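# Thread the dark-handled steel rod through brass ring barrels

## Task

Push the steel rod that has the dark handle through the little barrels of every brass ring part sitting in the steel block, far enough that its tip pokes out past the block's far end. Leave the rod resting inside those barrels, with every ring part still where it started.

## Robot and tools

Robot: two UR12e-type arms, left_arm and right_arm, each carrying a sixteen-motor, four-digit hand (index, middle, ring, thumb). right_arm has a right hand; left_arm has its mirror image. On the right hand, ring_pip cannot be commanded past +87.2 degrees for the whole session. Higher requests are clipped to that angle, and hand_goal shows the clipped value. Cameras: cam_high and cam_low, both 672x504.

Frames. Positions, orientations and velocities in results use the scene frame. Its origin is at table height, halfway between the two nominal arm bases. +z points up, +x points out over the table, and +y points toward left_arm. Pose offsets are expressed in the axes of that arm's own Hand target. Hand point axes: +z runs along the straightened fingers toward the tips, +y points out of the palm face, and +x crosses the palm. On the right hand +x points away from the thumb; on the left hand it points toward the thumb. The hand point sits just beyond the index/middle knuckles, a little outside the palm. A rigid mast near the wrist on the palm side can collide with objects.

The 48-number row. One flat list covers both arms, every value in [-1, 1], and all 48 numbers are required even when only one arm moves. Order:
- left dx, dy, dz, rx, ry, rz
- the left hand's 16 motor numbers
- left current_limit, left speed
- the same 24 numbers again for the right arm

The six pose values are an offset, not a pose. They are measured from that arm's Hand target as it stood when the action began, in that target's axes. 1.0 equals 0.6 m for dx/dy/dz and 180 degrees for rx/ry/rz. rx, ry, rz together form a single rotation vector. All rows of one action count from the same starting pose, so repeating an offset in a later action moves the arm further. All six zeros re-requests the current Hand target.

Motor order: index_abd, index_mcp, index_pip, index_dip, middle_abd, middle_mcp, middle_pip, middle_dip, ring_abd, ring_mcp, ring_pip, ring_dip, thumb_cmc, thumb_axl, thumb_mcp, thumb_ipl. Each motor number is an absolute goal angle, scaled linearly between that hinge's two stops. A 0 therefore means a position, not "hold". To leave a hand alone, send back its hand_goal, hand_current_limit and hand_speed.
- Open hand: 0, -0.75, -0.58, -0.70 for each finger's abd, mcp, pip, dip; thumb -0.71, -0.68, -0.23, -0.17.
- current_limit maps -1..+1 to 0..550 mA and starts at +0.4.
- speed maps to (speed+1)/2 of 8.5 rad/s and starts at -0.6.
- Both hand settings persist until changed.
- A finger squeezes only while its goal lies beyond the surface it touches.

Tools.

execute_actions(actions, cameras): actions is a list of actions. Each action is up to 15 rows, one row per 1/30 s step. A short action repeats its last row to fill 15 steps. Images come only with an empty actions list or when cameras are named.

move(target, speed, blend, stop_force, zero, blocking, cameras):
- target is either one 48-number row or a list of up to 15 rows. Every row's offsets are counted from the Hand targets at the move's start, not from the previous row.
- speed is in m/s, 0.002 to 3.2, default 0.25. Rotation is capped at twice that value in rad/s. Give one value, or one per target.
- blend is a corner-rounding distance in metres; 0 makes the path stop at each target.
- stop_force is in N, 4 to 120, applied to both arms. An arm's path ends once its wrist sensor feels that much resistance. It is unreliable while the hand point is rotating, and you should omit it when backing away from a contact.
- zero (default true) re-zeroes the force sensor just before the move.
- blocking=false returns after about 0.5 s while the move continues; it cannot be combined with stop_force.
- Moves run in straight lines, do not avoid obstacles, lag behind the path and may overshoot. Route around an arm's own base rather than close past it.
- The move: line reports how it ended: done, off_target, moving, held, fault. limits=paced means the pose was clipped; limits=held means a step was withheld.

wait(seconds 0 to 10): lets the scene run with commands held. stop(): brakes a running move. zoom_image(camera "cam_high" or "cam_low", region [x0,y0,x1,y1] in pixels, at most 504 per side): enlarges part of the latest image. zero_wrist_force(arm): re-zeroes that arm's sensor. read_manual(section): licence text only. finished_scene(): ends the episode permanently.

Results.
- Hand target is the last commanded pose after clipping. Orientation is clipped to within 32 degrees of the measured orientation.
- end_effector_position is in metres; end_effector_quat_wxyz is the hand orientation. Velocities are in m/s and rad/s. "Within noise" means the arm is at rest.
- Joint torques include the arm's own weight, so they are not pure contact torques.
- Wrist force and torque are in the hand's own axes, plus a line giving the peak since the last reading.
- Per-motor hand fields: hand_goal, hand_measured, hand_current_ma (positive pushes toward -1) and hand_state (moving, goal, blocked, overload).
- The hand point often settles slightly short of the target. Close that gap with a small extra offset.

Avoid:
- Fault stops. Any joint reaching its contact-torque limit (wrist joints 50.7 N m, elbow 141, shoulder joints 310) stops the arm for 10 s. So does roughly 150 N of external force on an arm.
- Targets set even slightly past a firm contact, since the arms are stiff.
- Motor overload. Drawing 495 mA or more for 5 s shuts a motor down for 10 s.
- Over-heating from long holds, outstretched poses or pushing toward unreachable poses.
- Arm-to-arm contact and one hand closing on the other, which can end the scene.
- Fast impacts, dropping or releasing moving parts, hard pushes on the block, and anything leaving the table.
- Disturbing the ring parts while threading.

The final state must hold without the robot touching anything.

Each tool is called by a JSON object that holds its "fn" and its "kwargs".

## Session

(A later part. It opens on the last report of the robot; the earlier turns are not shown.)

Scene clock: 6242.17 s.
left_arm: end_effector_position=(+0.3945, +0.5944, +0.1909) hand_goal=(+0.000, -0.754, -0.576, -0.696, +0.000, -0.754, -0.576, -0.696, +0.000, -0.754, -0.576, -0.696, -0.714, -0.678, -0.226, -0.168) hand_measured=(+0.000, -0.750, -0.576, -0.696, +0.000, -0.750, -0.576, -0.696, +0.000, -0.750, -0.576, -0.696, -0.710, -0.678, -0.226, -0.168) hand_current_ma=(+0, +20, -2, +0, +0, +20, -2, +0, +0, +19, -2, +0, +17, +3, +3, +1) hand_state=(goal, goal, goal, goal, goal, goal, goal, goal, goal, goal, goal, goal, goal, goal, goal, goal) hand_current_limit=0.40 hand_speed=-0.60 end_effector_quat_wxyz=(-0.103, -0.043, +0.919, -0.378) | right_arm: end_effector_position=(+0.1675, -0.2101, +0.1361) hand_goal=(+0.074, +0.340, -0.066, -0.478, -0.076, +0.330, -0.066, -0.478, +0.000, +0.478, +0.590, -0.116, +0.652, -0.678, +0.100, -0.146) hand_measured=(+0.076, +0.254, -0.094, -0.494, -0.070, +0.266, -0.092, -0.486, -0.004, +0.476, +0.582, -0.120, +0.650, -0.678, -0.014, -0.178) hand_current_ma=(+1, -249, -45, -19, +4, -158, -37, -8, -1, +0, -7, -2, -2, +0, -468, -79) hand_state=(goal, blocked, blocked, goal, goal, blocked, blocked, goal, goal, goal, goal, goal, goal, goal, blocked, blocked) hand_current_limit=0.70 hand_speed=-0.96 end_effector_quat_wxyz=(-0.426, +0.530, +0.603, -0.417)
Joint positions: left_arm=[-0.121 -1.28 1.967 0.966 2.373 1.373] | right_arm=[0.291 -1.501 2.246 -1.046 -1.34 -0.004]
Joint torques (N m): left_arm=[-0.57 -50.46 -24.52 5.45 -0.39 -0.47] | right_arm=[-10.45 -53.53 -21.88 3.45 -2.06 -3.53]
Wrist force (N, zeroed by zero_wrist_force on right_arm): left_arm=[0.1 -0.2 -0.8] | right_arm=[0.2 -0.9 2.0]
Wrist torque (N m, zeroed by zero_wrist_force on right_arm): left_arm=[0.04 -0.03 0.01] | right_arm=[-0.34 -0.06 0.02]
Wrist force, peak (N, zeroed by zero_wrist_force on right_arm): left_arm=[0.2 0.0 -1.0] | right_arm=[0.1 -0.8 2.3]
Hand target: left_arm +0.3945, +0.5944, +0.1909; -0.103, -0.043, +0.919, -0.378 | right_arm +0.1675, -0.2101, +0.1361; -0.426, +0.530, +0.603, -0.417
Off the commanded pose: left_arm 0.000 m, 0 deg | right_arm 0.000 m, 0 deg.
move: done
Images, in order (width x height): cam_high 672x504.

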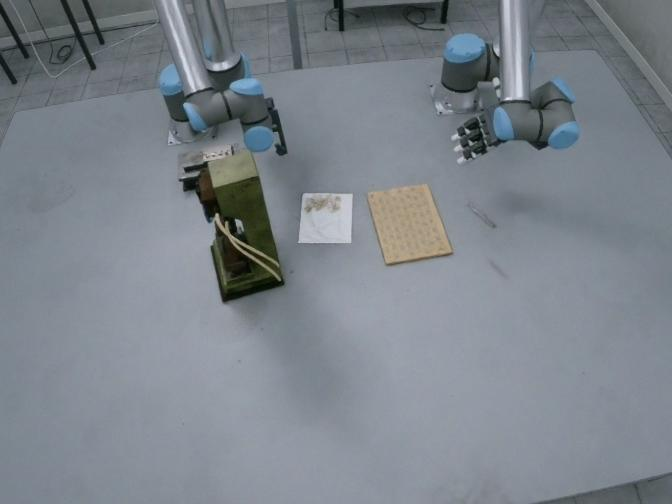

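{"fn": "move", "kwargs": {"target": [0,0,0,0,0,0,0,-0.754,-0.576,-0.696,0,-0.754,-0.576,-0.696,0,-0.754,-0.576,-0.696,-0.714,-0.678,-0.226,-0.168,0.4,-0.6,-0.00246,-0.00065,0.0003,0.00003,-0.0004,-0.00012,0.075,0.34,-0.0657,-0.4783,-0.075,0.33,-0.0657,-0.4783,0,0.479,0.591,-0.116,0.653,-0.678,0.1,-0.146,0.7,-0.96], "speed": 0.006}}

{"fn": "move", "kwargs": {"target": [0,0,0,0,0,0,0,-0.754,-0.576,-0.696,0,-0.754,-0.576,-0.696,0,-0.754,-0.576,-0.696,-0.714,-0.678,-0.226,-0.168,0.4,-0.6,-0.00125,-0.0001,0.0001,0,0,0,0.075,0.34,-0.0657,-0.4783,-0.075,0.33,-0.0657,-0.4783,0,0.479,0.591,-0.116,0.653,-0.678,0.1,-0.146,0.7,-0.96], "speed": 0.006, "cameras": ["cam_high"]}}

{"fn": "zoom_image", "kwargs": {"camera": "cam_high", "region": [202, 141, 238, 163]}}

Scene clock: 6250.97 s.
left_arm: end_effector_position=(+0.3945, +0.5944, +0.1909) hand_goal=(+0.000, -0.754, -0.576, -0.696, +0.000, -0.754, -0.576, -0.696, +0.000, -0.754, -0.576, -0.696, -0.714, -0.678, -0.226, -0.168) hand_measured=(+0.000, -0.750, -0.576, -0.696, +0.000, -0.750, -0.576, -0.696, +0.000, -0.750, -0.576, -0.696, -0.710, -0.678, -0.226, -0.168) hand_current_ma=(+0, +20, -2, +0, +0, +20, -2, +0, +0, +19, -2, +0, +17, +3, +3, +1) hand_state=(goal, goal, goal, goal, goal, goal, goal, goal, goal, goal, goal, goal, goal, goal, goal, goal) hand_current_limit=0.40 hand_speed=-0.60 end_effector_quat_wxyz=(-0.103, -0.043, +0.919, -0.378) | right_arm: end_effector_position=(+0.1673, -0.2116, +0.1363) hand_goal=(+0.074, +0.340, -0.066, -0.478, -0.076, +0.330, -0.066, -0.478, +0.000, +0.478, +0.590, -0.116, +0.652, -0.678, +0.100, -0.146) hand_measured=(+0.076, +0.254, -0.094, -0.494, -0.070, +0.266, -0.092, -0.486, -0.004, +0.476, +0.582, -0.120, +0.650, -0.678, -0.014, -0.178) hand_current_ma=(+0, -249, -45, -19, +4, -158, -37, -8, -1, +0, -7, -2, -2, +0, -467, -79) hand_state=(goal, blocked, blocked, goal, goal, blocked, blocked, goal, goal, goal, goal, goal, goal, goal, blocked, blocked) hand_current_limit=0.70 hand_speed=-0.96 end_effector_quat_wxyz=(-0.426, +0.530, +0.603, -0.418)
Joint positions: left_arm=[-0.121 -1.28 1.967 0.966 2.373 1.373] | right_arm=[0.289 -1.503 2.247 -1.046 -1.343 -0.005]
Joint torques (N m): left_arm=[1.08 -52.38 -23.59 5.58 -0.29 -0.38] | right_arm=[-10.25 -52.24 -21.17 3.09 -2.01 -3.35]
Wrist force (N, zeroed by zero_wrist_force on right_arm): left_arm=[0.2 -0.1 -0.8] | right_arm=[0.4 -0.7 1.9]
Wrist torque (N m, zeroed by zero_wrist_force on right_arm): left_arm=[0.05 -0.04 0.02] | right_arm=[-0.31 -0.09 0.04]
Wrist force, peak (N, zeroed by zero_wrist_force on right_arm): left_arm=[0.3 -0.2 -1.1] | right_arm=[0.7 -0.7 2.2]
Hand target: left_arm +0.3945, +0.5944, +0.1909; -0.103, -0.043, +0.919, -0.378 | right_arm +0.1673, -0.2117, +0.1363; -0.426, +0.530, +0.603, -0.418
Off the commanded pose: left_arm 0.000 m, 0 deg | right_arm 0.000 m, 0 deg.
move: done

Scene clock: 6251.67 s.
left_arm: end_effector_position=(+0.3945, +0.5944, +0.1909) hand_goal=(+0.000, -0.754, -0.576, -0.696, +0.000, -0.754, -0.576, -0.696, +0.000, -0.754, -0.576, -0.696, -0.714, -0.678, -0.226, -0.168) hand_measured=(+0.000, -0.750, -0.576, -0.696, +0.000, -0.750, -0.576, -0.696, +0.000, -0.750, -0.576, -0.696, -0.710, -0.678, -0.226, -0.168) hand_current_ma=(+0, +20, -2, +0, +0, +20, -2, +0, +0, +19, -2, +0, +17, +3, +3, +1) hand_state=(goal, goal, goal, goal, goal, goal, goal, goal, goal, goal, goal, goal, goal, goal, goal, goal) hand_current_limit=0.40 hand_speed=-0.60 end_effector_quat_wxyz=(-0.103, -0.043, +0.919, -0.378) | right_arm: end_effector_position=(+0.1673, -0.2124, +0.1363) hand_goal=(+0.074, +0.340, -0.066, -0.478, -0.076, +0.330, -0.066, -0.478, +0.000, +0.478, +0.590, -0.116, +0.652, -0.678, +0.100, -0.146) hand_measured=(+0.076, +0.254, -0.094, -0.494, -0.070, +0.266, -0.092, -0.486, -0.004, +0.476, +0.582, -0.120, +0.650, -0.678, -0.014, -0.178) hand_current_ma=(+0, -249, -45, -19, +4, -158, -37, -8, -1, +0, -7, -2, -2, +0, -467, -79) hand_state=(goal, blocked, blocked, goal, goal, blocked, blocked, goal, goal, goal, goal, goal, goal, goal, blocked, blocked) hand_current_limit=0.70 hand_speed=-0.96 end_effector_quat_wxyz=(-0.426, +0.530, +0.603, -0.418)
Joint positions: left_arm=[-0.121 -1.28 1.967 0.966 2.373 1.373] | right_arm=[0.288 -1.503 2.248 -1.045 -1.345 -0.005]
Joint torques (N m): left_arm=[1.53 -53.41 -24.05 5.47 -0.35 -0.56] | right_arm=[-12.95 -51.2 -20.96 3.2 -2.06 -3.23]
Wrist force (N, zeroed by zero_wrist_force on right_arm): left_arm=[0.1 -0.1 -0.9] | right_arm=[0.3 -0.5 2.1]
Wrist torque (N m, zeroed by zero_wrist_force on right_arm): left_arm=[0.06 -0.03 0.01] | right_arm=[-0.32 -0.09 0.03]
Wrist force, peak (N, zeroed by zero_wrist_force on right_arm): left_arm=[0.2 0.0 -1.1] | right_arm=[0.5 -0.8 2.3]
Hand target: left_arm +0.3945, +0.5944, +0.1909; -0.103, -0.043, +0.919, -0.378 | right_arm +0.1673, -0.2124, +0.1363; -0.426, +0.530, +0.603, -0.418
Off the commanded pose: left_arm 0.000 m, 0 deg | right_arm 0.000 m, 0 deg.
move: done
Images, in order (width x height): cam_high 672x504.

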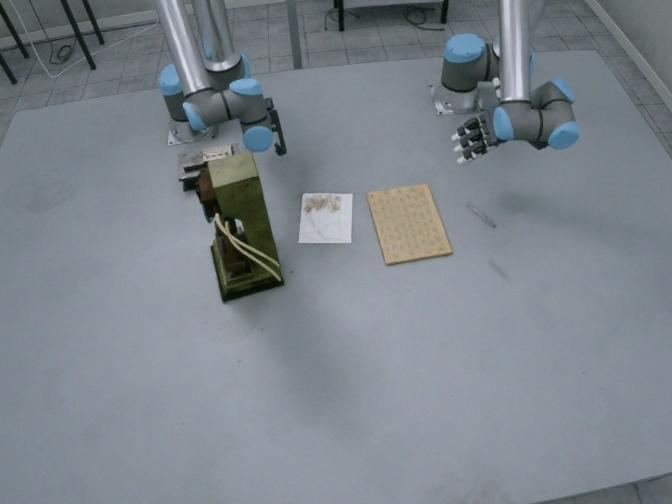

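Scaled by 14.000.

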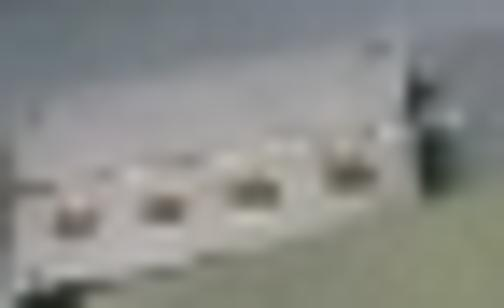

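{"fn": "move", "kwargs": {"target": [0,0,0,0,0,0,0,-0.754,-0.576,-0.696,0,-0.754,-0.576,-0.696,0,-0.754,-0.576,-0.696,-0.714,-0.678,-0.226,-0.168,0.4,-0.6,-0.00248,-0.0003,0.0003,0.00003,-0.0004,-0.00012,0.075,0.34,-0.0657,-0.4783,-0.075,0.33,-0.0657,-0.4783,0,0.479,0.591,-0.116,0.653,-0.678,0.1,-0.146,0.7,-0.96], "speed": 0.006}}

{"fn": "move", "kwargs": {"target": [0,0,0,0,0,0,0,-0.754,-0.576,-0.696,0,-0.754,-0.576,-0.696,0,-0.754,-0.576,-0.696,-0.714,-0.678,-0.226,-0.168,0.4,-0.6,-0.00125,-0.0001,0.0001,0,0,0,0.075,0.34,-0.0657,-0.4783,-0.075,0.33,-0.0657,-0.4783,0,0.479,0.591,-0.116,0.653,-0.678,0.1,-0.146,0.7,-0.96], "speed": 0.006, "cameras": ["cam_high"]}}

{"fn": "zoom_image", "kwargs": {"camera": "cam_high", "region": [202, 141, 238, 163]}}

Scene clock: 6262.30 s.
left_arm: end_effector_position=(+0.3945, +0.5944, +0.1909) hand_goal=(+0.000, -0.754, -0.576, -0.696, +0.000, -0.754, -0.576, -0.696, +0.000, -0.754, -0.576, -0.696, -0.714, -0.678, -0.226, -0.168) hand_measured=(+0.000, -0.750, -0.576, -0.696, +0.000, -0.750, -0.576, -0.696, +0.000, -0.750, -0.576, -0.696, -0.710, -0.678, -0.226, -0.168) hand_current_ma=(+0, +20, -2, +0, +0, +20, -2, +0, +0, +19, -2, +0, +17, +3, +3, +1) hand_state=(goal, goal, goal, goal, goal, goal, goal, goal, goal, goal, goal, goal, goal, goal, goal, goal) hand_current_limit=0.40 hand_speed=-0.60 end_effector_quat_wxyz=(-0.103, -0.043, +0.919, -0.378) | right_arm: end_effector_position=(+0.1672, -0.2138, +0.1363) hand_goal=(+0.074, +0.340, -0.066, -0.478, -0.076, +0.330, -0.066, -0.478, +0.000, +0.478, +0.590, -0.116, +0.652, -0.678, +0.100, -0.146) hand_measured=(+0.076, +0.254, -0.094, -0.494, -0.070, +0.266, -0.092, -0.486, -0.004, +0.476, +0.582, -0.120, +0.650, -0.678, -0.014, -0.178) hand_current_ma=(+0, -249, -45, -19, +4, -158, -37, -8, -1, +0, -7, -2, -2, +0, -467, -79) hand_state=(goal, blocked, blocked, goal, goal, blocked, blocked, goal, goal, goal, goal, goal, goal, goal, blocked, blocked) hand_current_limit=0.70 hand_speed=-0.96 end_effector_quat_wxyz=(-0.425, +0.529, +0.604, -0.418)
Joint positions: left_arm=[-0.121 -1.28 1.967 0.966 2.373 1.373] | right_arm=[0.285 -1.505 2.249 -1.045 -1.348 -0.006]
Joint torques (N m): left_arm=[0.66 -52.13 -24.6 5.55 -0.1 -0.88] | right_arm=[-11.34 -52.67 -21.6 3.17 -1.94 -3.19]
Wrist force (N, zeroed by zero_wrist_force on right_arm): left_arm=[0.1 0.0 -0.9] | right_arm=[0.7 -0.6 1.4]
Wrist torque (N m, zeroed by zero_wrist_force on right_arm): left_arm=[0.07 -0.03 0.01] | right_arm=[-0.26 -0.11 0.06]
Wrist force, peak (N, zeroed by zero_wrist_force on right_arm): left_arm=[-0.1 -0.2 -1.2] | right_arm=[0.2 -1.0 2.2]
Hand target: left_arm +0.3945, +0.5944, +0.1909; -0.103, -0.043, +0.919, -0.378 | right_arm +0.1672, -0.2139, +0.1363; -0.425, +0.529, +0.604, -0.418
Off the commanded pose: left_arm 0.000 m, 0 deg | right_arm 0.000 m, 0 deg.
move: done

Scene clock: 6263.00 s.
left_arm: end_effector_position=(+0.3945, +0.5944, +0.1909) hand_goal=(+0.000, -0.754, -0.576, -0.696, +0.000, -0.754, -0.576, -0.696, +0.000, -0.754, -0.576, -0.696, -0.714, -0.678, -0.226, -0.168) hand_measured=(+0.000, -0.750, -0.576, -0.696, +0.000, -0.750, -0.576, -0.696, +0.000, -0.750, -0.576, -0.696, -0.710, -0.678, -0.226, -0.168) hand_current_ma=(+0, +20, -2, +0, +0, +20, -2, +0, +0, +19, -2, +0, +17, +3, +3, +1) hand_state=(goal, goal, goal, goal, goal, goal, goal, goal, goal, goal, goal, goal, goal, goal, goal, goal) hand_current_limit=0.40 hand_speed=-0.60 end_effector_quat_wxyz=(-0.103, -0.043, +0.919, -0.378) | right_arm: end_effector_position=(+0.1672, -0.2146, +0.1363) hand_goal=(+0.074, +0.340, -0.066, -0.478, -0.076, +0.330, -0.066, -0.478, +0.000, +0.478, +0.590, -0.116, +0.652, -0.678, +0.100, -0.146) hand_measured=(+0.076, +0.254, -0.094, -0.494, -0.070, +0.266, -0.092, -0.486, -0.004, +0.476, +0.582, -0.120, +0.650, -0.678, -0.014, -0.178) hand_current_ma=(+0, -249, -45, -19, +4, -158, -37, -8, -1, +0, -7, -2, -2, +0, -468, -79) hand_state=(goal, blocked, blocked, goal, goal, blocked, blocked, goal, goal, goal, goal, goal, goal, goal, blocked, blocked) hand_current_limit=0.70 hand_speed=-0.96 end_effector_quat_wxyz=(-0.425, +0.529, +0.604, -0.418)
Joint positions: left_arm=[-0.121 -1.28 1.967 0.966 2.373 1.373] | right_arm=[0.284 -1.505 2.25 -1.045 -1.35 -0.007]
Joint torques (N m): left_arm=[-0.61 -50.18 -24.25 5.21 -0.24 -0.63] | right_arm=[-11.51 -53.76 -21.67 3.32 -1.79 -3.12]
Wrist force (N, zeroed by zero_wrist_force on right_arm): left_arm=[0.0 -0.2 -0.8] | right_arm=[0.2 -0.5 1.8]
Wrist torque (N m, zeroed by zero_wrist_force on right_arm): left_arm=[0.05 -0.02 0.01] | right_arm=[-0.28 -0.06 0.02]
Wrist force, peak (N, zeroed by zero_wrist_force on right_arm): left_arm=[0.3 0.0 -1.2] | right_arm=[0.8 -0.8 2.0]
Hand target: left_arm +0.3945, +0.5944, +0.1909; -0.103, -0.043, +0.919, -0.378 | right_arm +0.1671, -0.2147, +0.1363; -0.425, +0.529, +0.604, -0.418
Off the commanded pose: left_arm 0.000 m, 0 deg | right_arm 0.000 m, 0 deg.
move: done
Images, in order (width x height): cam_high 672x504.

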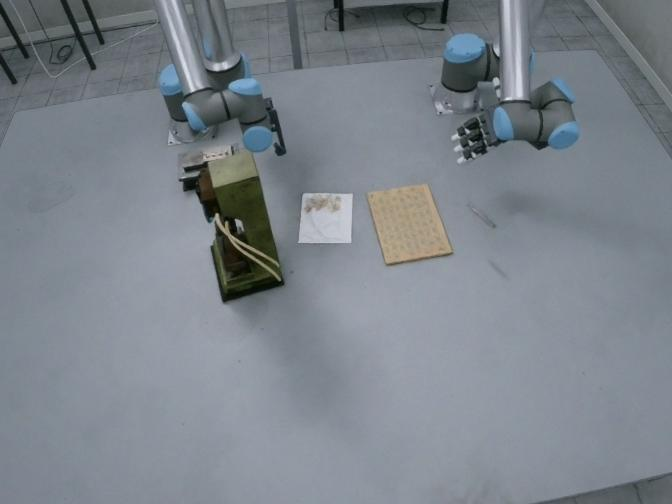

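Scaled by 14.000.

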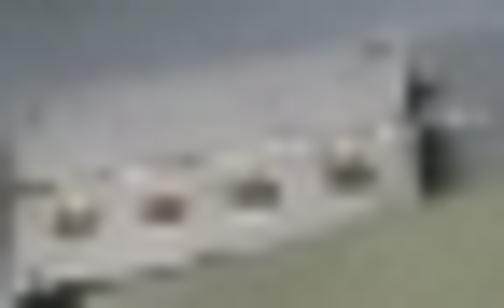

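{"fn": "move", "kwargs": {"target": [0,0,0,0,0,0,0,-0.754,-0.576,-0.696,0,-0.754,-0.576,-0.696,0,-0.754,-0.576,-0.696,-0.714,-0.678,-0.226,-0.168,0.4,-0.6,-0.00166,-0.00016,0.00012,0.00002,-0.00027,-0.00008,0.075,0.34,-0.0657,-0.4783,-0.075,0.33,-0.0657,-0.4783,0,0.479,0.591,-0.116,0.653,-0.678,0.1,-0.146,0.7,-0.96], "speed": 0.006}}

{"fn": "move", "kwargs": {"target": [0,0,0,0,0,0,0,-0.754,-0.576,-0.696,0,-0.754,-0.576,-0.696,0,-0.754,-0.576,-0.696,-0.714,-0.678,-0.226,-0.168,0.4,-0.6,-0.00166,-0.00014,0.0001,0,0,0,0.075,0.34,-0.0657,-0.4783,-0.075,0.33,-0.0657,-0.4783,0,0.479,0.591,-0.116,0.653,-0.678,0.1,-0.146,0.7,-0.96], "speed": 0.006}}

Scene clock: 6275.77 s.
left_arm: end_effector_position=(+0.3945, +0.5944, +0.1909) hand_goal=(+0.000, -0.754, -0.576, -0.696, +0.000, -0.754, -0.576, -0.696, +0.000, -0.754, -0.576, -0.696, -0.714, -0.678, -0.226, -0.168) hand_measured=(+0.000, -0.750, -0.576, -0.696, +0.000, -0.750, -0.576, -0.696, +0.000, -0.750, -0.576, -0.696, -0.710, -0.678, -0.226, -0.168) hand_current_ma=(+0, +20, -2, +0, +0, +20, -2, +0, +0, +19, -2, +0, +17, +3, +3, +1) hand_state=(goal, goal, goal, goal, goal, goal, goal, goal, goal, goal, goal, goal, goal, goal, goal, goal) hand_current_limit=0.40 hand_speed=-0.60 end_effector_quat_wxyz=(-0.103, -0.043, +0.919, -0.378) | right_arm: end_effector_position=(+0.1671, -0.2156, +0.1363) hand_goal=(+0.074, +0.340, -0.066, -0.478, -0.076, +0.330, -0.066, -0.478, +0.000, +0.478, +0.590, -0.116, +0.652, -0.678, +0.100, -0.146) hand_measured=(+0.076, +0.254, -0.094, -0.494, -0.070, +0.266, -0.092, -0.486, -0.004, +0.476, +0.582, -0.120, +0.650, -0.678, -0.014, -0.178) hand_current_ma=(+0, -249, -45, -19, +4, -158, -37, -8, -1, +0, -7, -2, -2, +0, -467, -79) hand_state=(goal, blocked, blocked, goal, goal, blocked, blocked, goal, goal, goal, goal, goal, goal, goal, blocked, blocked) hand_current_limit=0.70 hand_speed=-0.96 end_effector_quat_wxyz=(-0.425, +0.529, +0.604, -0.418)
Joint positions: left_arm=[-0.121 -1.28 1.967 0.966 2.373 1.373] | right_arm=[0.282 -1.506 2.251 -1.045 -1.352 -0.007]
Joint torques (N m): left_arm=[-0.7 -52.02 -23.99 5.61 -0.14 -0.53] | right_arm=[-9.86 -51.86 -21.57 3.18 -1.94 -3.22]
Wrist force (N, zeroed by zero_wrist_force on right_arm): left_arm=[-0.1 0.1 -0.7] | right_arm=[0.5 -0.8 1.6]
Wrist torque (N m, zeroed by zero_wrist_force on right_arm): left_arm=[0.08 0.00 -0.01] | right_arm=[-0.31 -0.09 0.04]
Wrist force, peak (N, zeroed by zero_wrist_force on right_arm): left_arm=[0.1 -0.3 -1.1] | right_arm=[0.4 -0.8 2.2]
Hand target: left_arm +0.3945, +0.5944, +0.1909; -0.103, -0.043, +0.919, -0.378 | right_arm +0.1671, -0.2157, +0.1363; -0.425, +0.529, +0.604, -0.418
Off the commanded pose: left_arm 0.000 m, 0 deg | right_arm 0.000 m, 0 deg.
move: done

Scene clock: 6276.47 s.
left_arm: end_effector_position=(+0.3945, +0.5944, +0.1909) hand_goal=(+0.000, -0.754, -0.576, -0.696, +0.000, -0.754, -0.576, -0.696, +0.000, -0.754, -0.576, -0.696, -0.714, -0.678, -0.226, -0.168) hand_measured=(+0.000, -0.750, -0.576, -0.696, +0.000, -0.750, -0.576, -0.696, +0.000, -0.750, -0.576, -0.696, -0.710, -0.678, -0.226, -0.168) hand_current_ma=(+0, +20, -2, +0, +0, +20, -2, +0, +0, +19, -2, +0, +17, +3, +3, +1) hand_state=(goal, goal, goal, goal, goal, goal, goal, goal, goal, goal, goal, goal, goal, goal, goal, goal) hand_current_limit=0.40 hand_speed=-0.60 end_effector_quat_wxyz=(-0.103, -0.043, +0.919, -0.378) | right_arm: end_effector_position=(+0.1671, -0.2166, +0.1363) hand_goal=(+0.074, +0.340, -0.066, -0.478, -0.076, +0.330, -0.066, -0.478, +0.000, +0.478, +0.590, -0.116, +0.652, -0.678, +0.100, -0.146) hand_measured=(+0.076, +0.254, -0.094, -0.494, -0.070, +0.266, -0.092, -0.486, -0.004, +0.476, +0.582, -0.120, +0.650, -0.678, -0.014, -0.178) hand_current_ma=(+0, -249, -45, -19, +4, -158, -37, -8, -1, +0, -7, -2, -2, +0, -468, -79) hand_state=(goal, blocked, blocked, goal, goal, blocked, blocked, goal, goal, goal, goal, goal, goal, goal, blocked, blocked) hand_current_limit=0.70 hand_speed=-0.96 end_effector_quat_wxyz=(-0.425, +0.529, +0.604, -0.418)
Joint positions: left_arm=[-0.121 -1.28 1.967 0.966 2.373 1.373] | right_arm=[0.28 -1.507 2.252 -1.045 -1.354 -0.008]
Joint torques (N m): left_arm=[0.55 -53 -24.86 5.49 -0.44 -0.44] | right_arm=[-9.48 -52.72 -22.2 3.24 -2.04 -3.09]
Wrist force (N, zeroed by zero_wrist_force on right_arm): left_arm=[0.1 0.0 -0.6] | right_arm=[0.5 -0.7 1.8]
Wrist torque (N m, zeroed by zero_wrist_force on right_arm): left_arm=[0.05 -0.03 0.01] | right_arm=[-0.31 -0.10 0.04]
Wrist force, peak (N, zeroed by zero_wrist_force on right_arm): left_arm=[0.3 0.1 -1.3] | right_arm=[0.4 -0.8 2.0]
Hand target: left_arm +0.3945, +0.5944, +0.1909; -0.103, -0.043, +0.919, -0.378 | right_arm +0.1671, -0.2167, +0.1363; -0.425, +0.529, +0.604, -0.418
Off the commanded pose: left_arm 0.000 m, 0 deg | right_arm 0.000 m, 0 deg.
move: done

Good; continue.

{"fn": "move", "kwargs": {"target": [0,0,0,0,0,0,0,-0.754,-0.576,-0.696,0,-0.754,-0.576,-0.696,0,-0.754,-0.576,-0.696,-0.714,-0.678,-0.226,-0.168,0.4,-0.6,-0.00166,-0.00025,0.00012,0.00002,-0.00027,-0.00008,0.075,0.34,-0.0657,-0.4783,-0.075,0.33,-0.0657,-0.4783,0,0.479,0.591,-0.116,0.653,-0.678,0.1,-0.146,0.7,-0.96], "speed": 0.006}}

{"fn": "move", "kwargs": {"target": [0,0,0,0,0,0,0,-0.754,-0.576,-0.696,0,-0.754,-0.576,-0.696,0,-0.754,-0.576,-0.696,-0.714,-0.678,-0.226,-0.168,0.4,-0.6,-0.00166,-0.00014,0.0001,0,0,0,0.075,0.34,-0.0657,-0.4783,-0.075,0.33,-0.0657,-0.4783,0,0.479,0.591,-0.116,0.653,-0.678,0.1,-0.146,0.7,-0.96], "speed": 0.006, "cameras": ["cam_high"]}}

{"fn": "zoom_image", "kwargs": {"camera": "cam_high", "region": [198, 141, 238, 165]}}

Scene clock: 6295.10 s.
left_arm: end_effector_position=(+0.3945, +0.5944, +0.1909) hand_goal=(+0.000, -0.754, -0.576, -0.696, +0.000, -0.754, -0.576, -0.696, +0.000, -0.754, -0.576, -0.696, -0.714, -0.678, -0.226, -0.168) hand_measured=(+0.000, -0.750, -0.576, -0.696, +0.000, -0.750, -0.576, -0.696, +0.000, -0.750, -0.576, -0.696, -0.710, -0.678, -0.226, -0.168) hand_current_ma=(+0, +20, -2, +0, +0, +20, -2, +0, +0, +19, -2, +0, +17, +3, +3, +1) hand_state=(goal, goal, goal, goal, goal, goal, goal, goal, goal, goal, goal, goal, goal, goal, goal, goal) hand_current_limit=0.40 hand_speed=-0.60 end_effector_quat_wxyz=(-0.103, -0.043, +0.919, -0.378) | right_arm: end_effector_position=(+0.1671, -0.2176, +0.1363) hand_goal=(+0.074, +0.340, -0.066, -0.478, -0.076, +0.330, -0.066, -0.478, +0.000, +0.478, +0.590, -0.116, +0.652, -0.678, +0.100, -0.146) hand_measured=(+0.076, +0.254, -0.094, -0.494, -0.070, +0.266, -0.092, -0.486, -0.004, +0.476, +0.582, -0.120, +0.650, -0.678, -0.014, -0.178) hand_current_ma=(+0, -249, -45, -19, +4, -158, -37, -8, -1, +0, -7, -2, -2, +0, -468, -79) hand_state=(goal, blocked, blocked, goal, goal, blocked, blocked, goal, goal, goal, goal, goal, goal, goal, blocked, blocked) hand_current_limit=0.70 hand_speed=-0.96 end_effector_quat_wxyz=(-0.425, +0.529, +0.604, -0.418)
Joint positions: left_arm=[-0.121 -1.28 1.967 0.966 2.373 1.373] | right_arm=[0.279 -1.508 2.253 -1.045 -1.356 -0.009]
Joint torques (N m): left_arm=[1.37 -49.6 -24.72 5.63 -0.29 -0.47] | right_arm=[-11.97 -52.36 -22.49 3.31 -2.03 -3.29]
Wrist force (N, zeroed by zero_wrist_force on right_arm): left_arm=[0.3 0.1 -0.8] | right_arm=[0.3 -0.8 1.9]
Wrist torque (N m, zeroed by zero_wrist_force on right_arm): left_arm=[0.08 -0.05 0.02] | right_arm=[-0.34 -0.07 0.02]
Wrist force, peak (N, zeroed by zero_wrist_force on right_arm): left_arm=[0.0 -0.2 -1.1] | right_arm=[0.7 -0.9 2.1]
Hand target: left_arm +0.3945, +0.5944, +0.1909; -0.103, -0.043, +0.919, -0.378 | right_arm +0.1671, -0.2177, +0.1363; -0.425, +0.529, +0.604, -0.418
Off the commanded pose: left_arm 0.000 m, 0 deg | right_arm 0.000 m, 0 deg.
move: done

Scene clock: 6295.80 s.
left_arm: end_effector_position=(+0.3945, +0.5944, +0.1909) hand_goal=(+0.000, -0.754, -0.576, -0.696, +0.000, -0.754, -0.576, -0.696, +0.000, -0.754, -0.576, -0.696, -0.714, -0.678, -0.226, -0.168) hand_measured=(+0.000, -0.750, -0.576, -0.696, +0.000, -0.750, -0.576, -0.696, +0.000, -0.750, -0.576, -0.696, -0.710, -0.678, -0.226, -0.168) hand_current_ma=(+0, +20, -2, +0, +0, +20, -2, +0, +0, +19, -2, +0, +17, +3, +3, +1) hand_state=(goal, goal, goal, goal, goal, goal, goal, goal, goal, goal, goal, goal, goal, goal, goal, goal) hand_current_limit=0.40 hand_speed=-0.60 end_effector_quat_wxyz=(-0.103, -0.043, +0.919, -0.378) | right_arm: end_effector_position=(+0.1671, -0.2186, +0.1363) hand_goal=(+0.074, +0.340, -0.066, -0.478, -0.076, +0.330, -0.066, -0.478, +0.000, +0.478, +0.590, -0.116, +0.652, -0.678, +0.100, -0.146) hand_measured=(+0.076, +0.254, -0.094, -0.494, -0.070, +0.266, -0.092, -0.486, -0.004, +0.476, +0.582, -0.120, +0.650, -0.678, -0.014, -0.178) hand_current_ma=(+0, -249, -45, -19, +4, -158, -37, -8, -1, +0, -7, -2, -2, +0, -467, -80) hand_state=(goal, blocked, blocked, goal, goal, blocked, blocked, goal, goal, goal, goal, goal, goal, goal, blocked, blocked) hand_current_limit=0.70 hand_speed=-0.96 end_effector_quat_wxyz=(-0.425, +0.529, +0.604, -0.418)
Joint positions: left_arm=[-0.121 -1.28 1.967 0.966 2.373 1.373] | right_arm=[0.277 -1.509 2.254 -1.045 -1.358 -0.009]
Joint torques (N m): left_arm=[1.91 -52.49 -25.02 5.22 -0.27 -0.92] | right_arm=[-9.7 -52.53 -21.12 3.28 -2.3 -3.17]
Wrist force (N, zeroed by zero_wrist_force on right_arm): left_arm=[0.0 -0.1 -0.9] | right_arm=[0.6 -0.4 1.8]
Wrist torque (N m, zeroed by zero_wrist_force on right_arm): left_arm=[0.06 -0.01 0.00] | right_arm=[-0.28 -0.11 0.05]
Wrist force, peak (N, zeroed by zero_wrist_force on right_arm): left_arm=[0.3 -0.1 -1.1] | right_arm=[0.6 -0.4 2.1]
Hand target: left_arm +0.3945, +0.5944, +0.1909; -0.103, -0.043, +0.919, -0.378 | right_arm +0.1671, -0.2187, +0.1363; -0.425, +0.529, +0.604, -0.418
Off the commanded pose: left_arm 0.000 m, 0 deg | right_arm 0.000 m, 0 deg.
move: done
Images, in order (width x height): cam_high 672x504.

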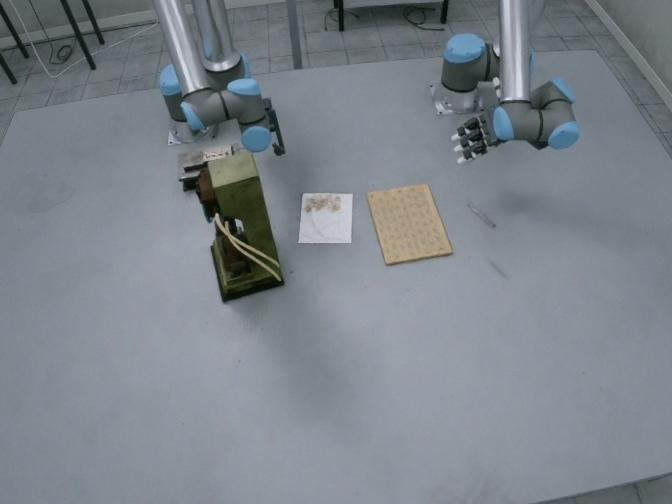

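Scaled by 12.600.

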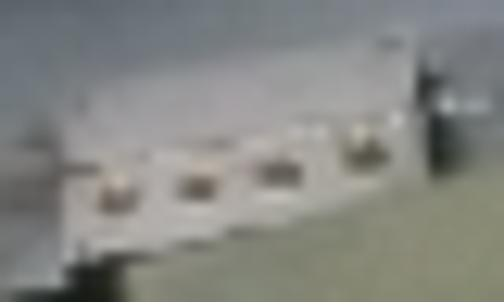

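{"fn": "move", "kwargs": {"target": [0,0,0,0,0,0,0,-0.754,-0.576,-0.696,0,-0.754,-0.576,-0.696,0,-0.754,-0.576,-0.696,-0.714,-0.678,-0.226,-0.168,0.4,-0.6,-0.00166,-0.00025,0.00014,0.00002,-0.00027,-0.00008,0.075,0.34,-0.0657,-0.4783,-0.075,0.33,-0.0657,-0.4783,0,0.479,0.591,-0.116,0.653,-0.678,0.1,-0.146,0.7,-0.96], "speed": 0.006}}

{"fn": "move", "kwargs": {"target": [0,0,0,0,0,0,0,-0.754,-0.576,-0.696,0,-0.754,-0.576,-0.696,0,-0.754,-0.576,-0.696,-0.714,-0.678,-0.226,-0.168,0.4,-0.6,-0.00166,-0.00014,0.0001,0,0,0,0.075,0.34,-0.0657,-0.4783,-0.075,0.33,-0.0657,-0.4783,0,0.479,0.591,-0.116,0.653,-0.678,0.1,-0.146,0.7,-0.96], "speed": 0.006, "cameras": ["cam_high"]}}

{"fn": "zoom_image", "kwargs": {"camera": "cam_high", "region": [198, 141, 238, 165]}}

Scene clock: 6314.03 s.
left_arm: end_effector_position=(+0.3945, +0.5944, +0.1909) hand_goal=(+0.000, -0.754, -0.576, -0.696, +0.000, -0.754, -0.576, -0.696, +0.000, -0.754, -0.576, -0.696, -0.714, -0.678, -0.226, -0.168) hand_measured=(+0.000, -0.750, -0.576, -0.696, +0.000, -0.750, -0.576, -0.696, +0.000, -0.750, -0.576, -0.696, -0.710, -0.678, -0.226, -0.168) hand_current_ma=(+0, +20, -2, +0, +0, +20, -2, +0, +0, +19, -2, +0, +17, +3, +3, +1) hand_state=(goal, goal, goal, goal, goal, goal, goal, goal, goal, goal, goal, goal, goal, goal, goal, goal) hand_current_limit=0.40 hand_speed=-0.60 end_effector_quat_wxyz=(-0.103, -0.043, +0.919, -0.378) | right_arm: end_effector_position=(+0.1671, -0.2196, +0.1364) hand_goal=(+0.074, +0.340, -0.066, -0.478, -0.076, +0.330, -0.066, -0.478, +0.000, +0.478, +0.590, -0.116, +0.652, -0.678, +0.100, -0.146) hand_measured=(+0.076, +0.254, -0.094, -0.494, -0.070, +0.266, -0.092, -0.486, -0.004, +0.476, +0.582, -0.120, +0.650, -0.678, -0.014, -0.178) hand_current_ma=(+0, -248, -45, -19, +4, -158, -37, -8, -1, +0, -7, -2, -2, +0, -467, -80) hand_state=(goal, blocked, blocked, goal, goal, blocked, blocked, goal, goal, goal, goal, goal, goal, goal, blocked, blocked) hand_current_limit=0.70 hand_speed=-0.96 end_effector_quat_wxyz=(-0.425, +0.528, +0.604, -0.418)
Joint positions: left_arm=[-0.121 -1.28 1.967 0.966 2.373 1.373] | right_arm=[0.275 -1.51 2.255 -1.045 -1.36 -0.01]
Joint torques (N m): left_arm=[0.52 -52.12 -23.57 5.02 -0.2 -0.54] | right_arm=[-8.71 -52.16 -21.62 3.3 -1.9 -3.19]
Wrist force (N, zeroed by zero_wrist_force on right_arm): left_arm=[0.3 0.0 -0.5] | right_arm=[0.4 -0.6 1.7]
Wrist torque (N m, zeroed by zero_wrist_force on right_arm): left_arm=[0.04 -0.05 0.03] | right_arm=[-0.30 -0.08 0.02]
Wrist force, peak (N, zeroed by zero_wrist_force on right_arm): left_arm=[0.2 0.0 -1.2] | right_arm=[0.6 -0.8 2.1]
Hand target: left_arm +0.3945, +0.5944, +0.1909; -0.103, -0.043, +0.919, -0.378 | right_arm +0.1671, -0.2197, +0.1364; -0.425, +0.528, +0.604, -0.418
Off the commanded pose: left_arm 0.000 m, 0 deg | right_arm 0.000 m, 0 deg.
move: done

Scene clock: 6314.73 s.
left_arm: end_effector_position=(+0.3945, +0.5944, +0.1909) hand_goal=(+0.000, -0.754, -0.576, -0.696, +0.000, -0.754, -0.576, -0.696, +0.000, -0.754, -0.576, -0.696, -0.714, -0.678, -0.226, -0.168) hand_measured=(+0.000, -0.750, -0.576, -0.696, +0.000, -0.750, -0.576, -0.696, +0.000, -0.750, -0.576, -0.696, -0.710, -0.678, -0.226, -0.168) hand_current_ma=(+0, +20, -2, +0, +0, +20, -2, +0, +0, +19, -2, +0, +17, +3, +3, +1) hand_state=(goal, goal, goal, goal, goal, goal, goal, goal, goal, goal, goal, goal, goal, goal, goal, goal) hand_current_limit=0.40 hand_speed=-0.60 end_effector_quat_wxyz=(-0.103, -0.043, +0.919, -0.378) | right_arm: end_effector_position=(+0.1671, -0.2206, +0.1363) hand_goal=(+0.074, +0.340, -0.066, -0.478, -0.076, +0.330, -0.066, -0.478, +0.000, +0.478, +0.590, -0.116, +0.652, -0.678, +0.100, -0.146) hand_measured=(+0.076, +0.254, -0.094, -0.494, -0.070, +0.266, -0.092, -0.486, -0.004, +0.476, +0.582, -0.120, +0.650, -0.678, -0.014, -0.178) hand_current_ma=(+0, -248, -45, -19, +4, -158, -37, -8, -1, +0, -7, -2, -2, +0, -468, -80) hand_state=(goal, blocked, blocked, goal, goal, blocked, blocked, goal, goal, goal, goal, goal, goal, goal, blocked, blocked) hand_current_limit=0.70 hand_speed=-0.96 end_effector_quat_wxyz=(-0.425, +0.528, +0.604, -0.418)
Joint positions: left_arm=[-0.121 -1.28 1.967 0.966 2.373 1.373] | right_arm=[0.273 -1.511 2.256 -1.045 -1.362 -0.011]
Joint torques (N m): left_arm=[1.57 -52.02 -24.25 5.67 -0.03 -0.97] | right_arm=[-9.31 -52.85 -21.77 3.36 -1.74 -3.06]
Wrist force (N, zeroed by zero_wrist_force on right_arm): left_arm=[0.1 0.1 -0.8] | right_arm=[0.4 -0.3 1.6]
Wrist torque (N m, zeroed by zero_wrist_force on right_arm): left_arm=[0.08 -0.03 0.01] | right_arm=[-0.25 -0.08 0.03]
Wrist force, peak (N, zeroed by zero_wrist_force on right_arm): left_arm=[0.0 -0.1 -1.2] | right_arm=[0.4 -0.4 2.1]
Hand target: left_arm +0.3945, +0.5944, +0.1909; -0.103, -0.043, +0.919, -0.378 | right_arm +0.1671, -0.2207, +0.1363; -0.425, +0.528, +0.604, -0.418
Off the commanded pose: left_arm 0.000 m, 0 deg | right_arm 0.000 m, 0 deg.
move: done
Images, in order (width x height): cam_high 672x504.

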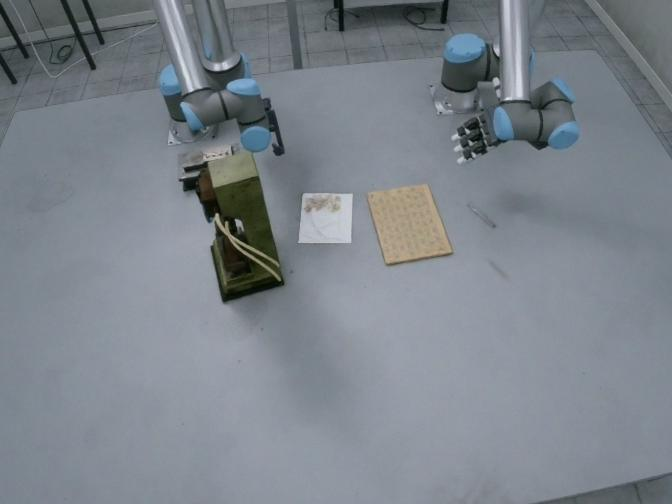

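Scaled by 12.600.

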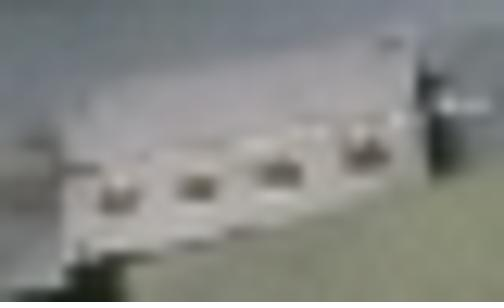

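{"fn": "move", "kwargs": {"target": [0,0,0,0,0,0,0,-0.754,-0.576,-0.696,0,-0.754,-0.576,-0.696,0,-0.754,-0.576,-0.696,-0.714,-0.678,-0.226,-0.168,0.4,-0.6,-0.0025,-0.00018,-0.00003,0,0,0,0.075,0.34,-0.0657,-0.4783,-0.075,0.33,-0.0657,-0.4783,0,0.479,0.591,-0.116,0.653,-0.678,0.1,-0.146,0.7,-0.96], "speed": 0.006}}

{"fn": "move", "kwargs": {"target": [0,0,0,0,0,0,0,-0.754,-0.576,-0.696,0,-0.754,-0.576,-0.696,0,-0.754,-0.576,-0.696,-0.714,-0.678,-0.226,-0.168,0.4,-0.6,-0.00166,-0.00012,-0.00002,0,0,0,0.075,0.34,-0.0657,-0.4783,-0.075,0.33,-0.0657,-0.4783,0,0.479,0.591,-0.116,0.653,-0.678,0.1,-0.146,0.7,-0.96], "speed": 0.006}}

Scene clock: 6324.47 s.
left_arm: end_effector_position=(+0.3945, +0.5944, +0.1909) hand_goal=(+0.000, -0.754, -0.576, -0.696, +0.000, -0.754, -0.576, -0.696, +0.000, -0.754, -0.576, -0.696, -0.714, -0.678, -0.226, -0.168) hand_measured=(+0.000, -0.750, -0.576, -0.696, +0.000, -0.750, -0.576, -0.696, +0.000, -0.750, -0.576, -0.696, -0.710, -0.678, -0.226, -0.168) hand_current_ma=(+0, +20, -2, +0, +0, +20, -2, +0, +0, +19, -2, +0, +17, +3, +3, +1) hand_state=(goal, goal, goal, goal, goal, goal, goal, goal, goal, goal, goal, goal, goal, goal, goal, goal) hand_current_limit=0.40 hand_speed=-0.60 end_effector_quat_wxyz=(-0.103, -0.043, +0.919, -0.378) | right_arm: end_effector_position=(+0.1672, -0.2221, +0.1363) hand_goal=(+0.074, +0.340, -0.066, -0.478, -0.076, +0.330, -0.066, -0.478, +0.000, +0.478, +0.590, -0.116, +0.652, -0.678, +0.100, -0.146) hand_measured=(+0.076, +0.254, -0.094, -0.494, -0.070, +0.266, -0.092, -0.486, -0.004, +0.476, +0.582, -0.120, +0.650, -0.678, -0.014, -0.178) hand_current_ma=(+0, -248, -45, -19, +4, -158, -37, -8, -1, +0, -7, -2, -2, +0, -467, -80) hand_state=(goal, blocked, blocked, goal, goal, blocked, blocked, goal, goal, goal, goal, goal, goal, goal, blocked, blocked) hand_current_limit=0.70 hand_speed=-0.96 end_effector_quat_wxyz=(-0.425, +0.528, +0.604, -0.418)
Joint positions: left_arm=[-0.121 -1.28 1.967 0.966 2.373 1.373] | right_arm=[0.27 -1.512 2.257 -1.045 -1.365 -0.012]
Joint torques (N m): left_arm=[-0.82 -51.34 -24.48 5.41 -0.12 -0.76] | right_arm=[-11.88 -50.66 -22.28 3.3 -2.25 -3.2]
Wrist force (N, zeroed by zero_wrist_force on right_arm): left_arm=[0.0 -0.3 -0.7] | right_arm=[0.3 -0.4 1.8]
Wrist torque (N m, zeroed by zero_wrist_force on right_arm): left_arm=[0.03 -0.02 0.01] | right_arm=[-0.28 -0.07 0.02]
Wrist force, peak (N, zeroed by zero_wrist_force on right_arm): left_arm=[0.2 -0.3 -1.1] | right_arm=[0.5 -0.7 2.4]
Hand target: left_arm +0.3945, +0.5944, +0.1909; -0.103, -0.043, +0.919, -0.378 | right_arm +0.1672, -0.2222, +0.1363; -0.425, +0.528, +0.604, -0.418
Off the commanded pose: left_arm 0.000 m, 0 deg | right_arm 0.000 m, 0 deg.
move: done

Scene clock: 6325.17 s.
left_arm: end_effector_position=(+0.3945, +0.5944, +0.1909) hand_goal=(+0.000, -0.754, -0.576, -0.696, +0.000, -0.754, -0.576, -0.696, +0.000, -0.754, -0.576, -0.696, -0.714, -0.678, -0.226, -0.168) hand_measured=(+0.000, -0.750, -0.576, -0.696, +0.000, -0.750, -0.576, -0.696, +0.000, -0.750, -0.576, -0.696, -0.710, -0.678, -0.226, -0.168) hand_current_ma=(+0, +20, -2, +0, +0, +20, -2, +0, +0, +19, -2, +0, +17, +3, +3, +1) hand_state=(goal, goal, goal, goal, goal, goal, goal, goal, goal, goal, goal, goal, goal, goal, goal, goal) hand_current_limit=0.40 hand_speed=-0.60 end_effector_quat_wxyz=(-0.103, -0.043, +0.919, -0.378) | right_arm: end_effector_position=(+0.1672, -0.2231, +0.1363) hand_goal=(+0.074, +0.340, -0.066, -0.478, -0.076, +0.330, -0.066, -0.478, +0.000, +0.478, +0.590, -0.116, +0.652, -0.678, +0.100, -0.146) hand_measured=(+0.076, +0.254, -0.094, -0.494, -0.070, +0.266, -0.092, -0.486, -0.004, +0.476, +0.582, -0.120, +0.650, -0.678, -0.014, -0.178) hand_current_ma=(+0, -248, -45, -19, +4, -158, -37, -8, -1, +0, -7, -2, -2, +0, -468, -80) hand_state=(goal, blocked, blocked, goal, goal, blocked, blocked, goal, goal, goal, goal, goal, goal, goal, blocked, blocked) hand_current_limit=0.70 hand_speed=-0.96 end_effector_quat_wxyz=(-0.425, +0.528, +0.604, -0.418)
Joint positions: left_arm=[-0.121 -1.28 1.967 0.966 2.373 1.373] | right_arm=[0.268 -1.513 2.258 -1.045 -1.367 -0.012]
Joint torques (N m): left_arm=[-0.72 -51.6 -23.03 5.36 -0.19 -1.17] | right_arm=[-9.3 -51.13 -21.6 3.34 -1.78 -3.25]
Wrist force (N, zeroed by zero_wrist_force on right_arm): left_arm=[0.4 -0.1 -1.0] | right_arm=[0.3 -0.7 1.9]
Wrist torque (N m, zeroed by zero_wrist_force on right_arm): left_arm=[0.07 -0.06 0.04] | right_arm=[-0.32 -0.08 0.02]
Wrist force, peak (N, zeroed by zero_wrist_force on right_arm): left_arm=[0.4 -0.3 -1.0] | right_arm=[0.3 -0.9 2.1]
Hand target: left_arm +0.3945, +0.5944, +0.1909; -0.103, -0.043, +0.919, -0.378 | right_arm +0.1672, -0.2232, +0.1363; -0.425, +0.528, +0.604, -0.418
Off the commanded pose: left_arm 0.000 m, 0 deg | right_arm 0.000 m, 0 deg.
move: done

{"fn": "move", "kwargs": {"target": [0,0,0,0,0,0,0,-0.754,-0.576,-0.696,0,-0.754,-0.576,-0.696,0,-0.754,-0.576,-0.696,-0.714,-0.678,-0.226,-0.168,0.4,-0.6,-0.0025,-0.00019,0.0001,0,0,0,0.075,0.34,-0.0657,-0.4783,-0.075,0.33,-0.0657,-0.4783,0,0.479,0.591,-0.116,0.653,-0.678,0.1,-0.146,0.7,-0.96], "speed": 0.006}}

{"fn": "move", "kwargs": {"target": [0,0,0,0,0,0,0,-0.754,-0.576,-0.696,0,-0.754,-0.576,-0.696,0,-0.754,-0.576,-0.696,-0.714,-0.678,-0.226,-0.168,0.4,-0.6,-0.00166,-0.00012,0.0001,0,0,0,0.075,0.34,-0.0657,-0.4783,-0.075,0.33,-0.0657,-0.4783,0,0.479,0.591,-0.116,0.653,-0.678,0.1,-0.146,0.7,-0.96], "speed": 0.006, "cameras": ["cam_high"]}}

{"fn": "zoom_image", "kwargs": {"camera": "cam_high", "region": [198, 141, 238, 165]}}

Scene clock: 6343.27 s.
left_arm: end_effector_position=(+0.3945, +0.5944, +0.1909) hand_goal=(+0.000, -0.754, -0.576, -0.696, +0.000, -0.754, -0.576, -0.696, +0.000, -0.754, -0.576, -0.696, -0.714, -0.678, -0.226, -0.168) hand_measured=(+0.000, -0.750, -0.576, -0.696, +0.000, -0.750, -0.576, -0.696, +0.000, -0.750, -0.576, -0.696, -0.710, -0.678, -0.226, -0.168) hand_current_ma=(+0, +20, -2, +0, +0, +20, -2, +0, +0, +19, -2, +0, +17, +3, +3, +1) hand_state=(goal, goal, goal, goal, goal, goal, goal, goal, goal, goal, goal, goal, goal, goal, goal, goal) hand_current_limit=0.40 hand_speed=-0.60 end_effector_quat_wxyz=(-0.103, -0.043, +0.919, -0.378) | right_arm: end_effector_position=(+0.1673, -0.2246, +0.1363) hand_goal=(+0.074, +0.340, -0.066, -0.478, -0.076, +0.330, -0.066, -0.478, +0.000, +0.478, +0.590, -0.116, +0.652, -0.678, +0.100, -0.146) hand_measured=(+0.076, +0.254, -0.094, -0.494, -0.070, +0.266, -0.092, -0.486, -0.004, +0.476, +0.582, -0.120, +0.650, -0.678, -0.014, -0.178) hand_current_ma=(+0, -247, -45, -19, +3, -158, -37, -8, -1, +0, -7, -2, -2, +0, -467, -81) hand_state=(goal, blocked, blocked, goal, goal, blocked, blocked, goal, goal, goal, goal, goal, goal, goal, blocked, blocked) hand_current_limit=0.70 hand_speed=-0.96 end_effector_quat_wxyz=(-0.425, +0.528, +0.604, -0.418)
Joint positions: left_arm=[-0.121 -1.28 1.967 0.966 2.373 1.373] | right_arm=[0.265 -1.514 2.259 -1.045 -1.37 -0.013]
Joint torques (N m): left_arm=[1.64 -51.98 -23.9 5.52 0.06 -0.16] | right_arm=[-11.14 -52.28 -21.41 3.22 -1.57 -3.07]
Wrist force (N, zeroed by zero_wrist_force on right_arm): left_arm=[0.1 0.1 -0.6] | right_arm=[0.3 -0.3 2.1]
Wrist torque (N m, zeroed by zero_wrist_force on right_arm): left_arm=[0.07 -0.02 0.01] | right_arm=[-0.29 -0.08 0.01]
Wrist force, peak (N, zeroed by zero_wrist_force on right_arm): left_arm=[0.4 -0.2 -1.1] | right_arm=[0.4 -0.9 2.3]
Hand target: left_arm +0.3945, +0.5944, +0.1909; -0.103, -0.043, +0.919, -0.378 | right_arm +0.1673, -0.2247, +0.1363; -0.425, +0.528, +0.604, -0.418
Off the commanded pose: left_arm 0.000 m, 0 deg | right_arm 0.000 m, 0 deg.
move: done

Scene clock: 6343.97 s.
left_arm: end_effector_position=(+0.3945, +0.5944, +0.1909) hand_goal=(+0.000, -0.754, -0.576, -0.696, +0.000, -0.754, -0.576, -0.696, +0.000, -0.754, -0.576, -0.696, -0.714, -0.678, -0.226, -0.168) hand_measured=(+0.000, -0.750, -0.576, -0.696, +0.000, -0.750, -0.576, -0.696, +0.000, -0.750, -0.576, -0.696, -0.710, -0.678, -0.226, -0.168) hand_current_ma=(+0, +20, -2, +0, +0, +20, -2, +0, +0, +19, -2, +0, +17, +3, +3, +1) hand_state=(goal, goal, goal, goal, goal, goal, goal, goal, goal, goal, goal, goal, goal, goal, goal, goal) hand_current_limit=0.40 hand_speed=-0.60 end_effector_quat_wxyz=(-0.103, -0.043, +0.919, -0.378) | right_arm: end_effector_position=(+0.1673, -0.2256, +0.1363) hand_goal=(+0.074, +0.340, -0.066, -0.478, -0.076, +0.330, -0.066, -0.478, +0.000, +0.478, +0.590, -0.116, +0.652, -0.678, +0.100, -0.146) hand_measured=(+0.076, +0.254, -0.094, -0.494, -0.070, +0.266, -0.092, -0.486, -0.004, +0.476, +0.582, -0.120, +0.650, -0.678, -0.014, -0.178) hand_current_ma=(+0, -247, -45, -19, +3, -158, -37, -8, -1, +0, -7, -2, -2, +0, -468, -81) hand_state=(goal, blocked, blocked, goal, goal, blocked, blocked, goal, goal, goal, goal, goal, goal, goal, blocked, blocked) hand_current_limit=0.70 hand_speed=-0.96 end_effector_quat_wxyz=(-0.425, +0.528, +0.604, -0.418)
Joint positions: left_arm=[-0.121 -1.28 1.967 0.966 2.373 1.373] | right_arm=[0.263 -1.515 2.261 -1.044 -1.372 -0.014]
Joint torques (N m): left_arm=[-0.69 -51.52 -24.03 5.63 -0.13 -0.67] | right_arm=[-10.82 -52.87 -21.31 3.25 -1.97 -2.95]
Wrist force (N, zeroed by zero_wrist_force on right_arm): left_arm=[0.1 -0.1 -0.9] | right_arm=[0.4 -0.7 1.4]
Wrist torque (N m, zeroed by zero_wrist_force on right_arm): left_arm=[0.06 -0.03 0.01] | right_arm=[-0.30 -0.07 0.01]
Wrist force, peak (N, zeroed by zero_wrist_force on right_arm): left_arm=[0.2 -0.1 -1.1] | right_arm=[0.5 -0.7 2.1]
Hand target: left_arm +0.3945, +0.5944, +0.1909; -0.103, -0.043, +0.919, -0.378 | right_arm +0.1673, -0.2257, +0.1363; -0.425, +0.528, +0.604, -0.418
Off the commanded pose: left_arm 0.000 m, 0 deg | right_arm 0.000 m, 0 deg.
move: done
Images, in order (width x height): cam_high 672x504.

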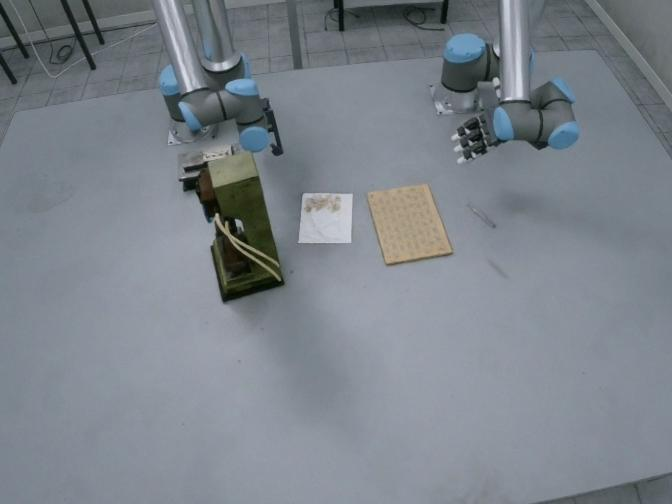

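Scaled by 12.600.

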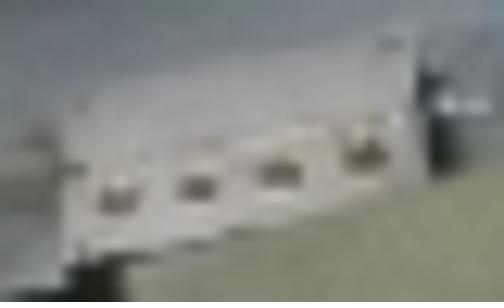

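{"fn": "move", "kwargs": {"target": [0,0,0,0,0,0,0,-0.754,-0.576,-0.696,0,-0.754,-0.576,-0.696,0,-0.754,-0.576,-0.696,-0.714,-0.678,-0.226,-0.168,0.4,-0.6,-0.0025,-0.00025,0.0001,0,0,0,0.075,0.34,-0.0657,-0.4783,-0.075,0.33,-0.0657,-0.4783,0,0.479,0.591,-0.116,0.653,-0.678,0.1,-0.146,0.7,-0.96], "speed": 0.006}}

{"fn": "move", "kwargs": {"target": [0,0,0,0,0,0,0,-0.754,-0.576,-0.696,0,-0.754,-0.576,-0.696,0,-0.754,-0.576,-0.696,-0.714,-0.678,-0.226,-0.168,0.4,-0.6,-0.00166,-0.00012,0.0001,0,0,0,0.075,0.34,-0.0657,-0.4783,-0.075,0.33,-0.0657,-0.4783,0,0.479,0.591,-0.116,0.653,-0.678,0.1,-0.146,0.7,-0.96], "speed": 0.006, "cameras": ["cam_high"]}}

{"fn": "zoom_image", "kwargs": {"camera": "cam_high", "region": [194, 141, 238, 167]}}

Scene clock: 6355.00 s.
left_arm: end_effector_position=(+0.3945, +0.5944, +0.1909) hand_goal=(+0.000, -0.754, -0.576, -0.696, +0.000, -0.754, -0.576, -0.696, +0.000, -0.754, -0.576, -0.696, -0.714, -0.678, -0.226, -0.168) hand_measured=(+0.000, -0.750, -0.576, -0.696, +0.000, -0.750, -0.576, -0.696, +0.000, -0.750, -0.576, -0.696, -0.710, -0.678, -0.226, -0.168) hand_current_ma=(+0, +20, -2, +0, +0, +20, -2, +0, +0, +19, -2, +0, +17, +3, +3, +1) hand_state=(goal, goal, goal, goal, goal, goal, goal, goal, goal, goal, goal, goal, goal, goal, goal, goal) hand_current_limit=0.40 hand_speed=-0.60 end_effector_quat_wxyz=(-0.103, -0.043, +0.919, -0.378) | right_arm: end_effector_position=(+0.1673, -0.2271, +0.1363) hand_goal=(+0.074, +0.340, -0.066, -0.478, -0.076, +0.330, -0.066, -0.478, +0.000, +0.478, +0.590, -0.116, +0.652, -0.678, +0.100, -0.146) hand_measured=(+0.076, +0.254, -0.094, -0.494, -0.070, +0.266, -0.092, -0.486, -0.004, +0.476, +0.582, -0.120, +0.650, -0.678, -0.014, -0.178) hand_current_ma=(+0, -246, -45, -19, +3, -158, -37, -8, -1, +0, -7, -2, -2, +0, -467, -81) hand_state=(goal, blocked, blocked, goal, goal, blocked, blocked, goal, goal, goal, goal, goal, goal, goal, blocked, blocked) hand_current_limit=0.70 hand_speed=-0.96 end_effector_quat_wxyz=(-0.425, +0.528, +0.604, -0.418)
Joint positions: left_arm=[-0.121 -1.28 1.967 0.966 2.373 1.373] | right_arm=[0.26 -1.517 2.262 -1.044 -1.375 -0.015]
Joint torques (N m): left_arm=[0.92 -52.7 -23.69 5.02 -0.56 -1.19] | right_arm=[-12.67 -52.44 -20.64 3.55 -2.05 -3.32]
Wrist force (N, zeroed by zero_wrist_force on right_arm): left_arm=[0.3 0.0 -0.7] | right_arm=[0.5 -0.5 1.5]
Wrist torque (N m, zeroed by zero_wrist_force on right_arm): left_arm=[0.05 -0.05 0.02] | right_arm=[-0.26 -0.09 0.02]
Wrist force, peak (N, zeroed by zero_wrist_force on right_arm): left_arm=[0.3 0.0 -1.1] | right_arm=[0.7 -0.8 2.2]
Hand target: left_arm +0.3945, +0.5944, +0.1909; -0.103, -0.043, +0.919, -0.378 | right_arm +0.1673, -0.2272, +0.1363; -0.425, +0.528, +0.604, -0.418
Off the commanded pose: left_arm 0.000 m, 0 deg | right_arm 0.000 m, 0 deg.
move: done

Scene clock: 6355.70 s.
left_arm: end_effector_position=(+0.3945, +0.5944, +0.1909) hand_goal=(+0.000, -0.754, -0.576, -0.696, +0.000, -0.754, -0.576, -0.696, +0.000, -0.754, -0.576, -0.696, -0.714, -0.678, -0.226, -0.168) hand_measured=(+0.000, -0.750, -0.576, -0.696, +0.000, -0.750, -0.576, -0.696, +0.000, -0.750, -0.576, -0.696, -0.710, -0.678, -0.226, -0.168) hand_current_ma=(+0, +20, -2, +0, +0, +20, -2, +0, +0, +19, -2, +0, +17, +3, +3, +1) hand_state=(goal, goal, goal, goal, goal, goal, goal, goal, goal, goal, goal, goal, goal, goal, goal, goal) hand_current_limit=0.40 hand_speed=-0.60 end_effector_quat_wxyz=(-0.103, -0.043, +0.919, -0.378) | right_arm: end_effector_position=(+0.1673, -0.2281, +0.1363) hand_goal=(+0.074, +0.340, -0.066, -0.478, -0.076, +0.330, -0.066, -0.478, +0.000, +0.478, +0.590, -0.116, +0.652, -0.678, +0.100, -0.146) hand_measured=(+0.076, +0.254, -0.094, -0.494, -0.070, +0.266, -0.092, -0.486, -0.004, +0.476, +0.582, -0.120, +0.650, -0.678, -0.014, -0.178) hand_current_ma=(+0, -244, -45, -19, +3, -158, -37, -8, -1, +0, -7, -2, -2, +0, -467, -81) hand_state=(goal, blocked, blocked, goal, goal, blocked, blocked, goal, goal, goal, goal, goal, goal, goal, blocked, blocked) hand_current_limit=0.70 hand_speed=-0.96 end_effector_quat_wxyz=(-0.425, +0.528, +0.604, -0.418)
Joint positions: left_arm=[-0.121 -1.28 1.967 0.966 2.373 1.373] | right_arm=[0.258 -1.518 2.263 -1.044 -1.377 -0.015]
Joint torques (N m): left_arm=[1.34 -54 -25.1 4.83 -0.11 -0.78] | right_arm=[-12.05 -50.26 -21.03 3.38 -2.21 -3.09]
Wrist force (N, zeroed by zero_wrist_force on right_arm): left_arm=[0.2 -0.3 -1.0] | right_arm=[0.7 -0.5 1.8]
Wrist torque (N m, zeroed by zero_wrist_force on right_arm): left_arm=[0.05 -0.05 0.03] | right_arm=[-0.29 -0.12 0.04]
Wrist force, peak (N, zeroed by zero_wrist_force on right_arm): left_arm=[0.2 -0.3 -1.0] | right_arm=[0.6 -0.3 2.0]
Hand target: left_arm +0.3945, +0.5944, +0.1909; -0.103, -0.043, +0.919, -0.378 | right_arm +0.1673, -0.2282, +0.1363; -0.425, +0.528, +0.604, -0.418
Off the commanded pose: left_arm 0.000 m, 0 deg | right_arm 0.000 m, 0 deg.
move: done
Images, in order (width x height): cam_high 672x504.

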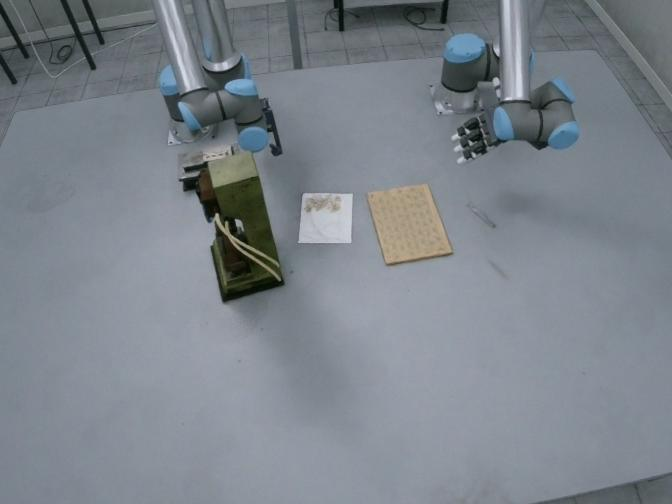

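Scaled by 11.455.

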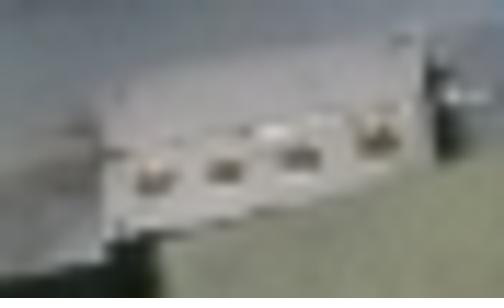

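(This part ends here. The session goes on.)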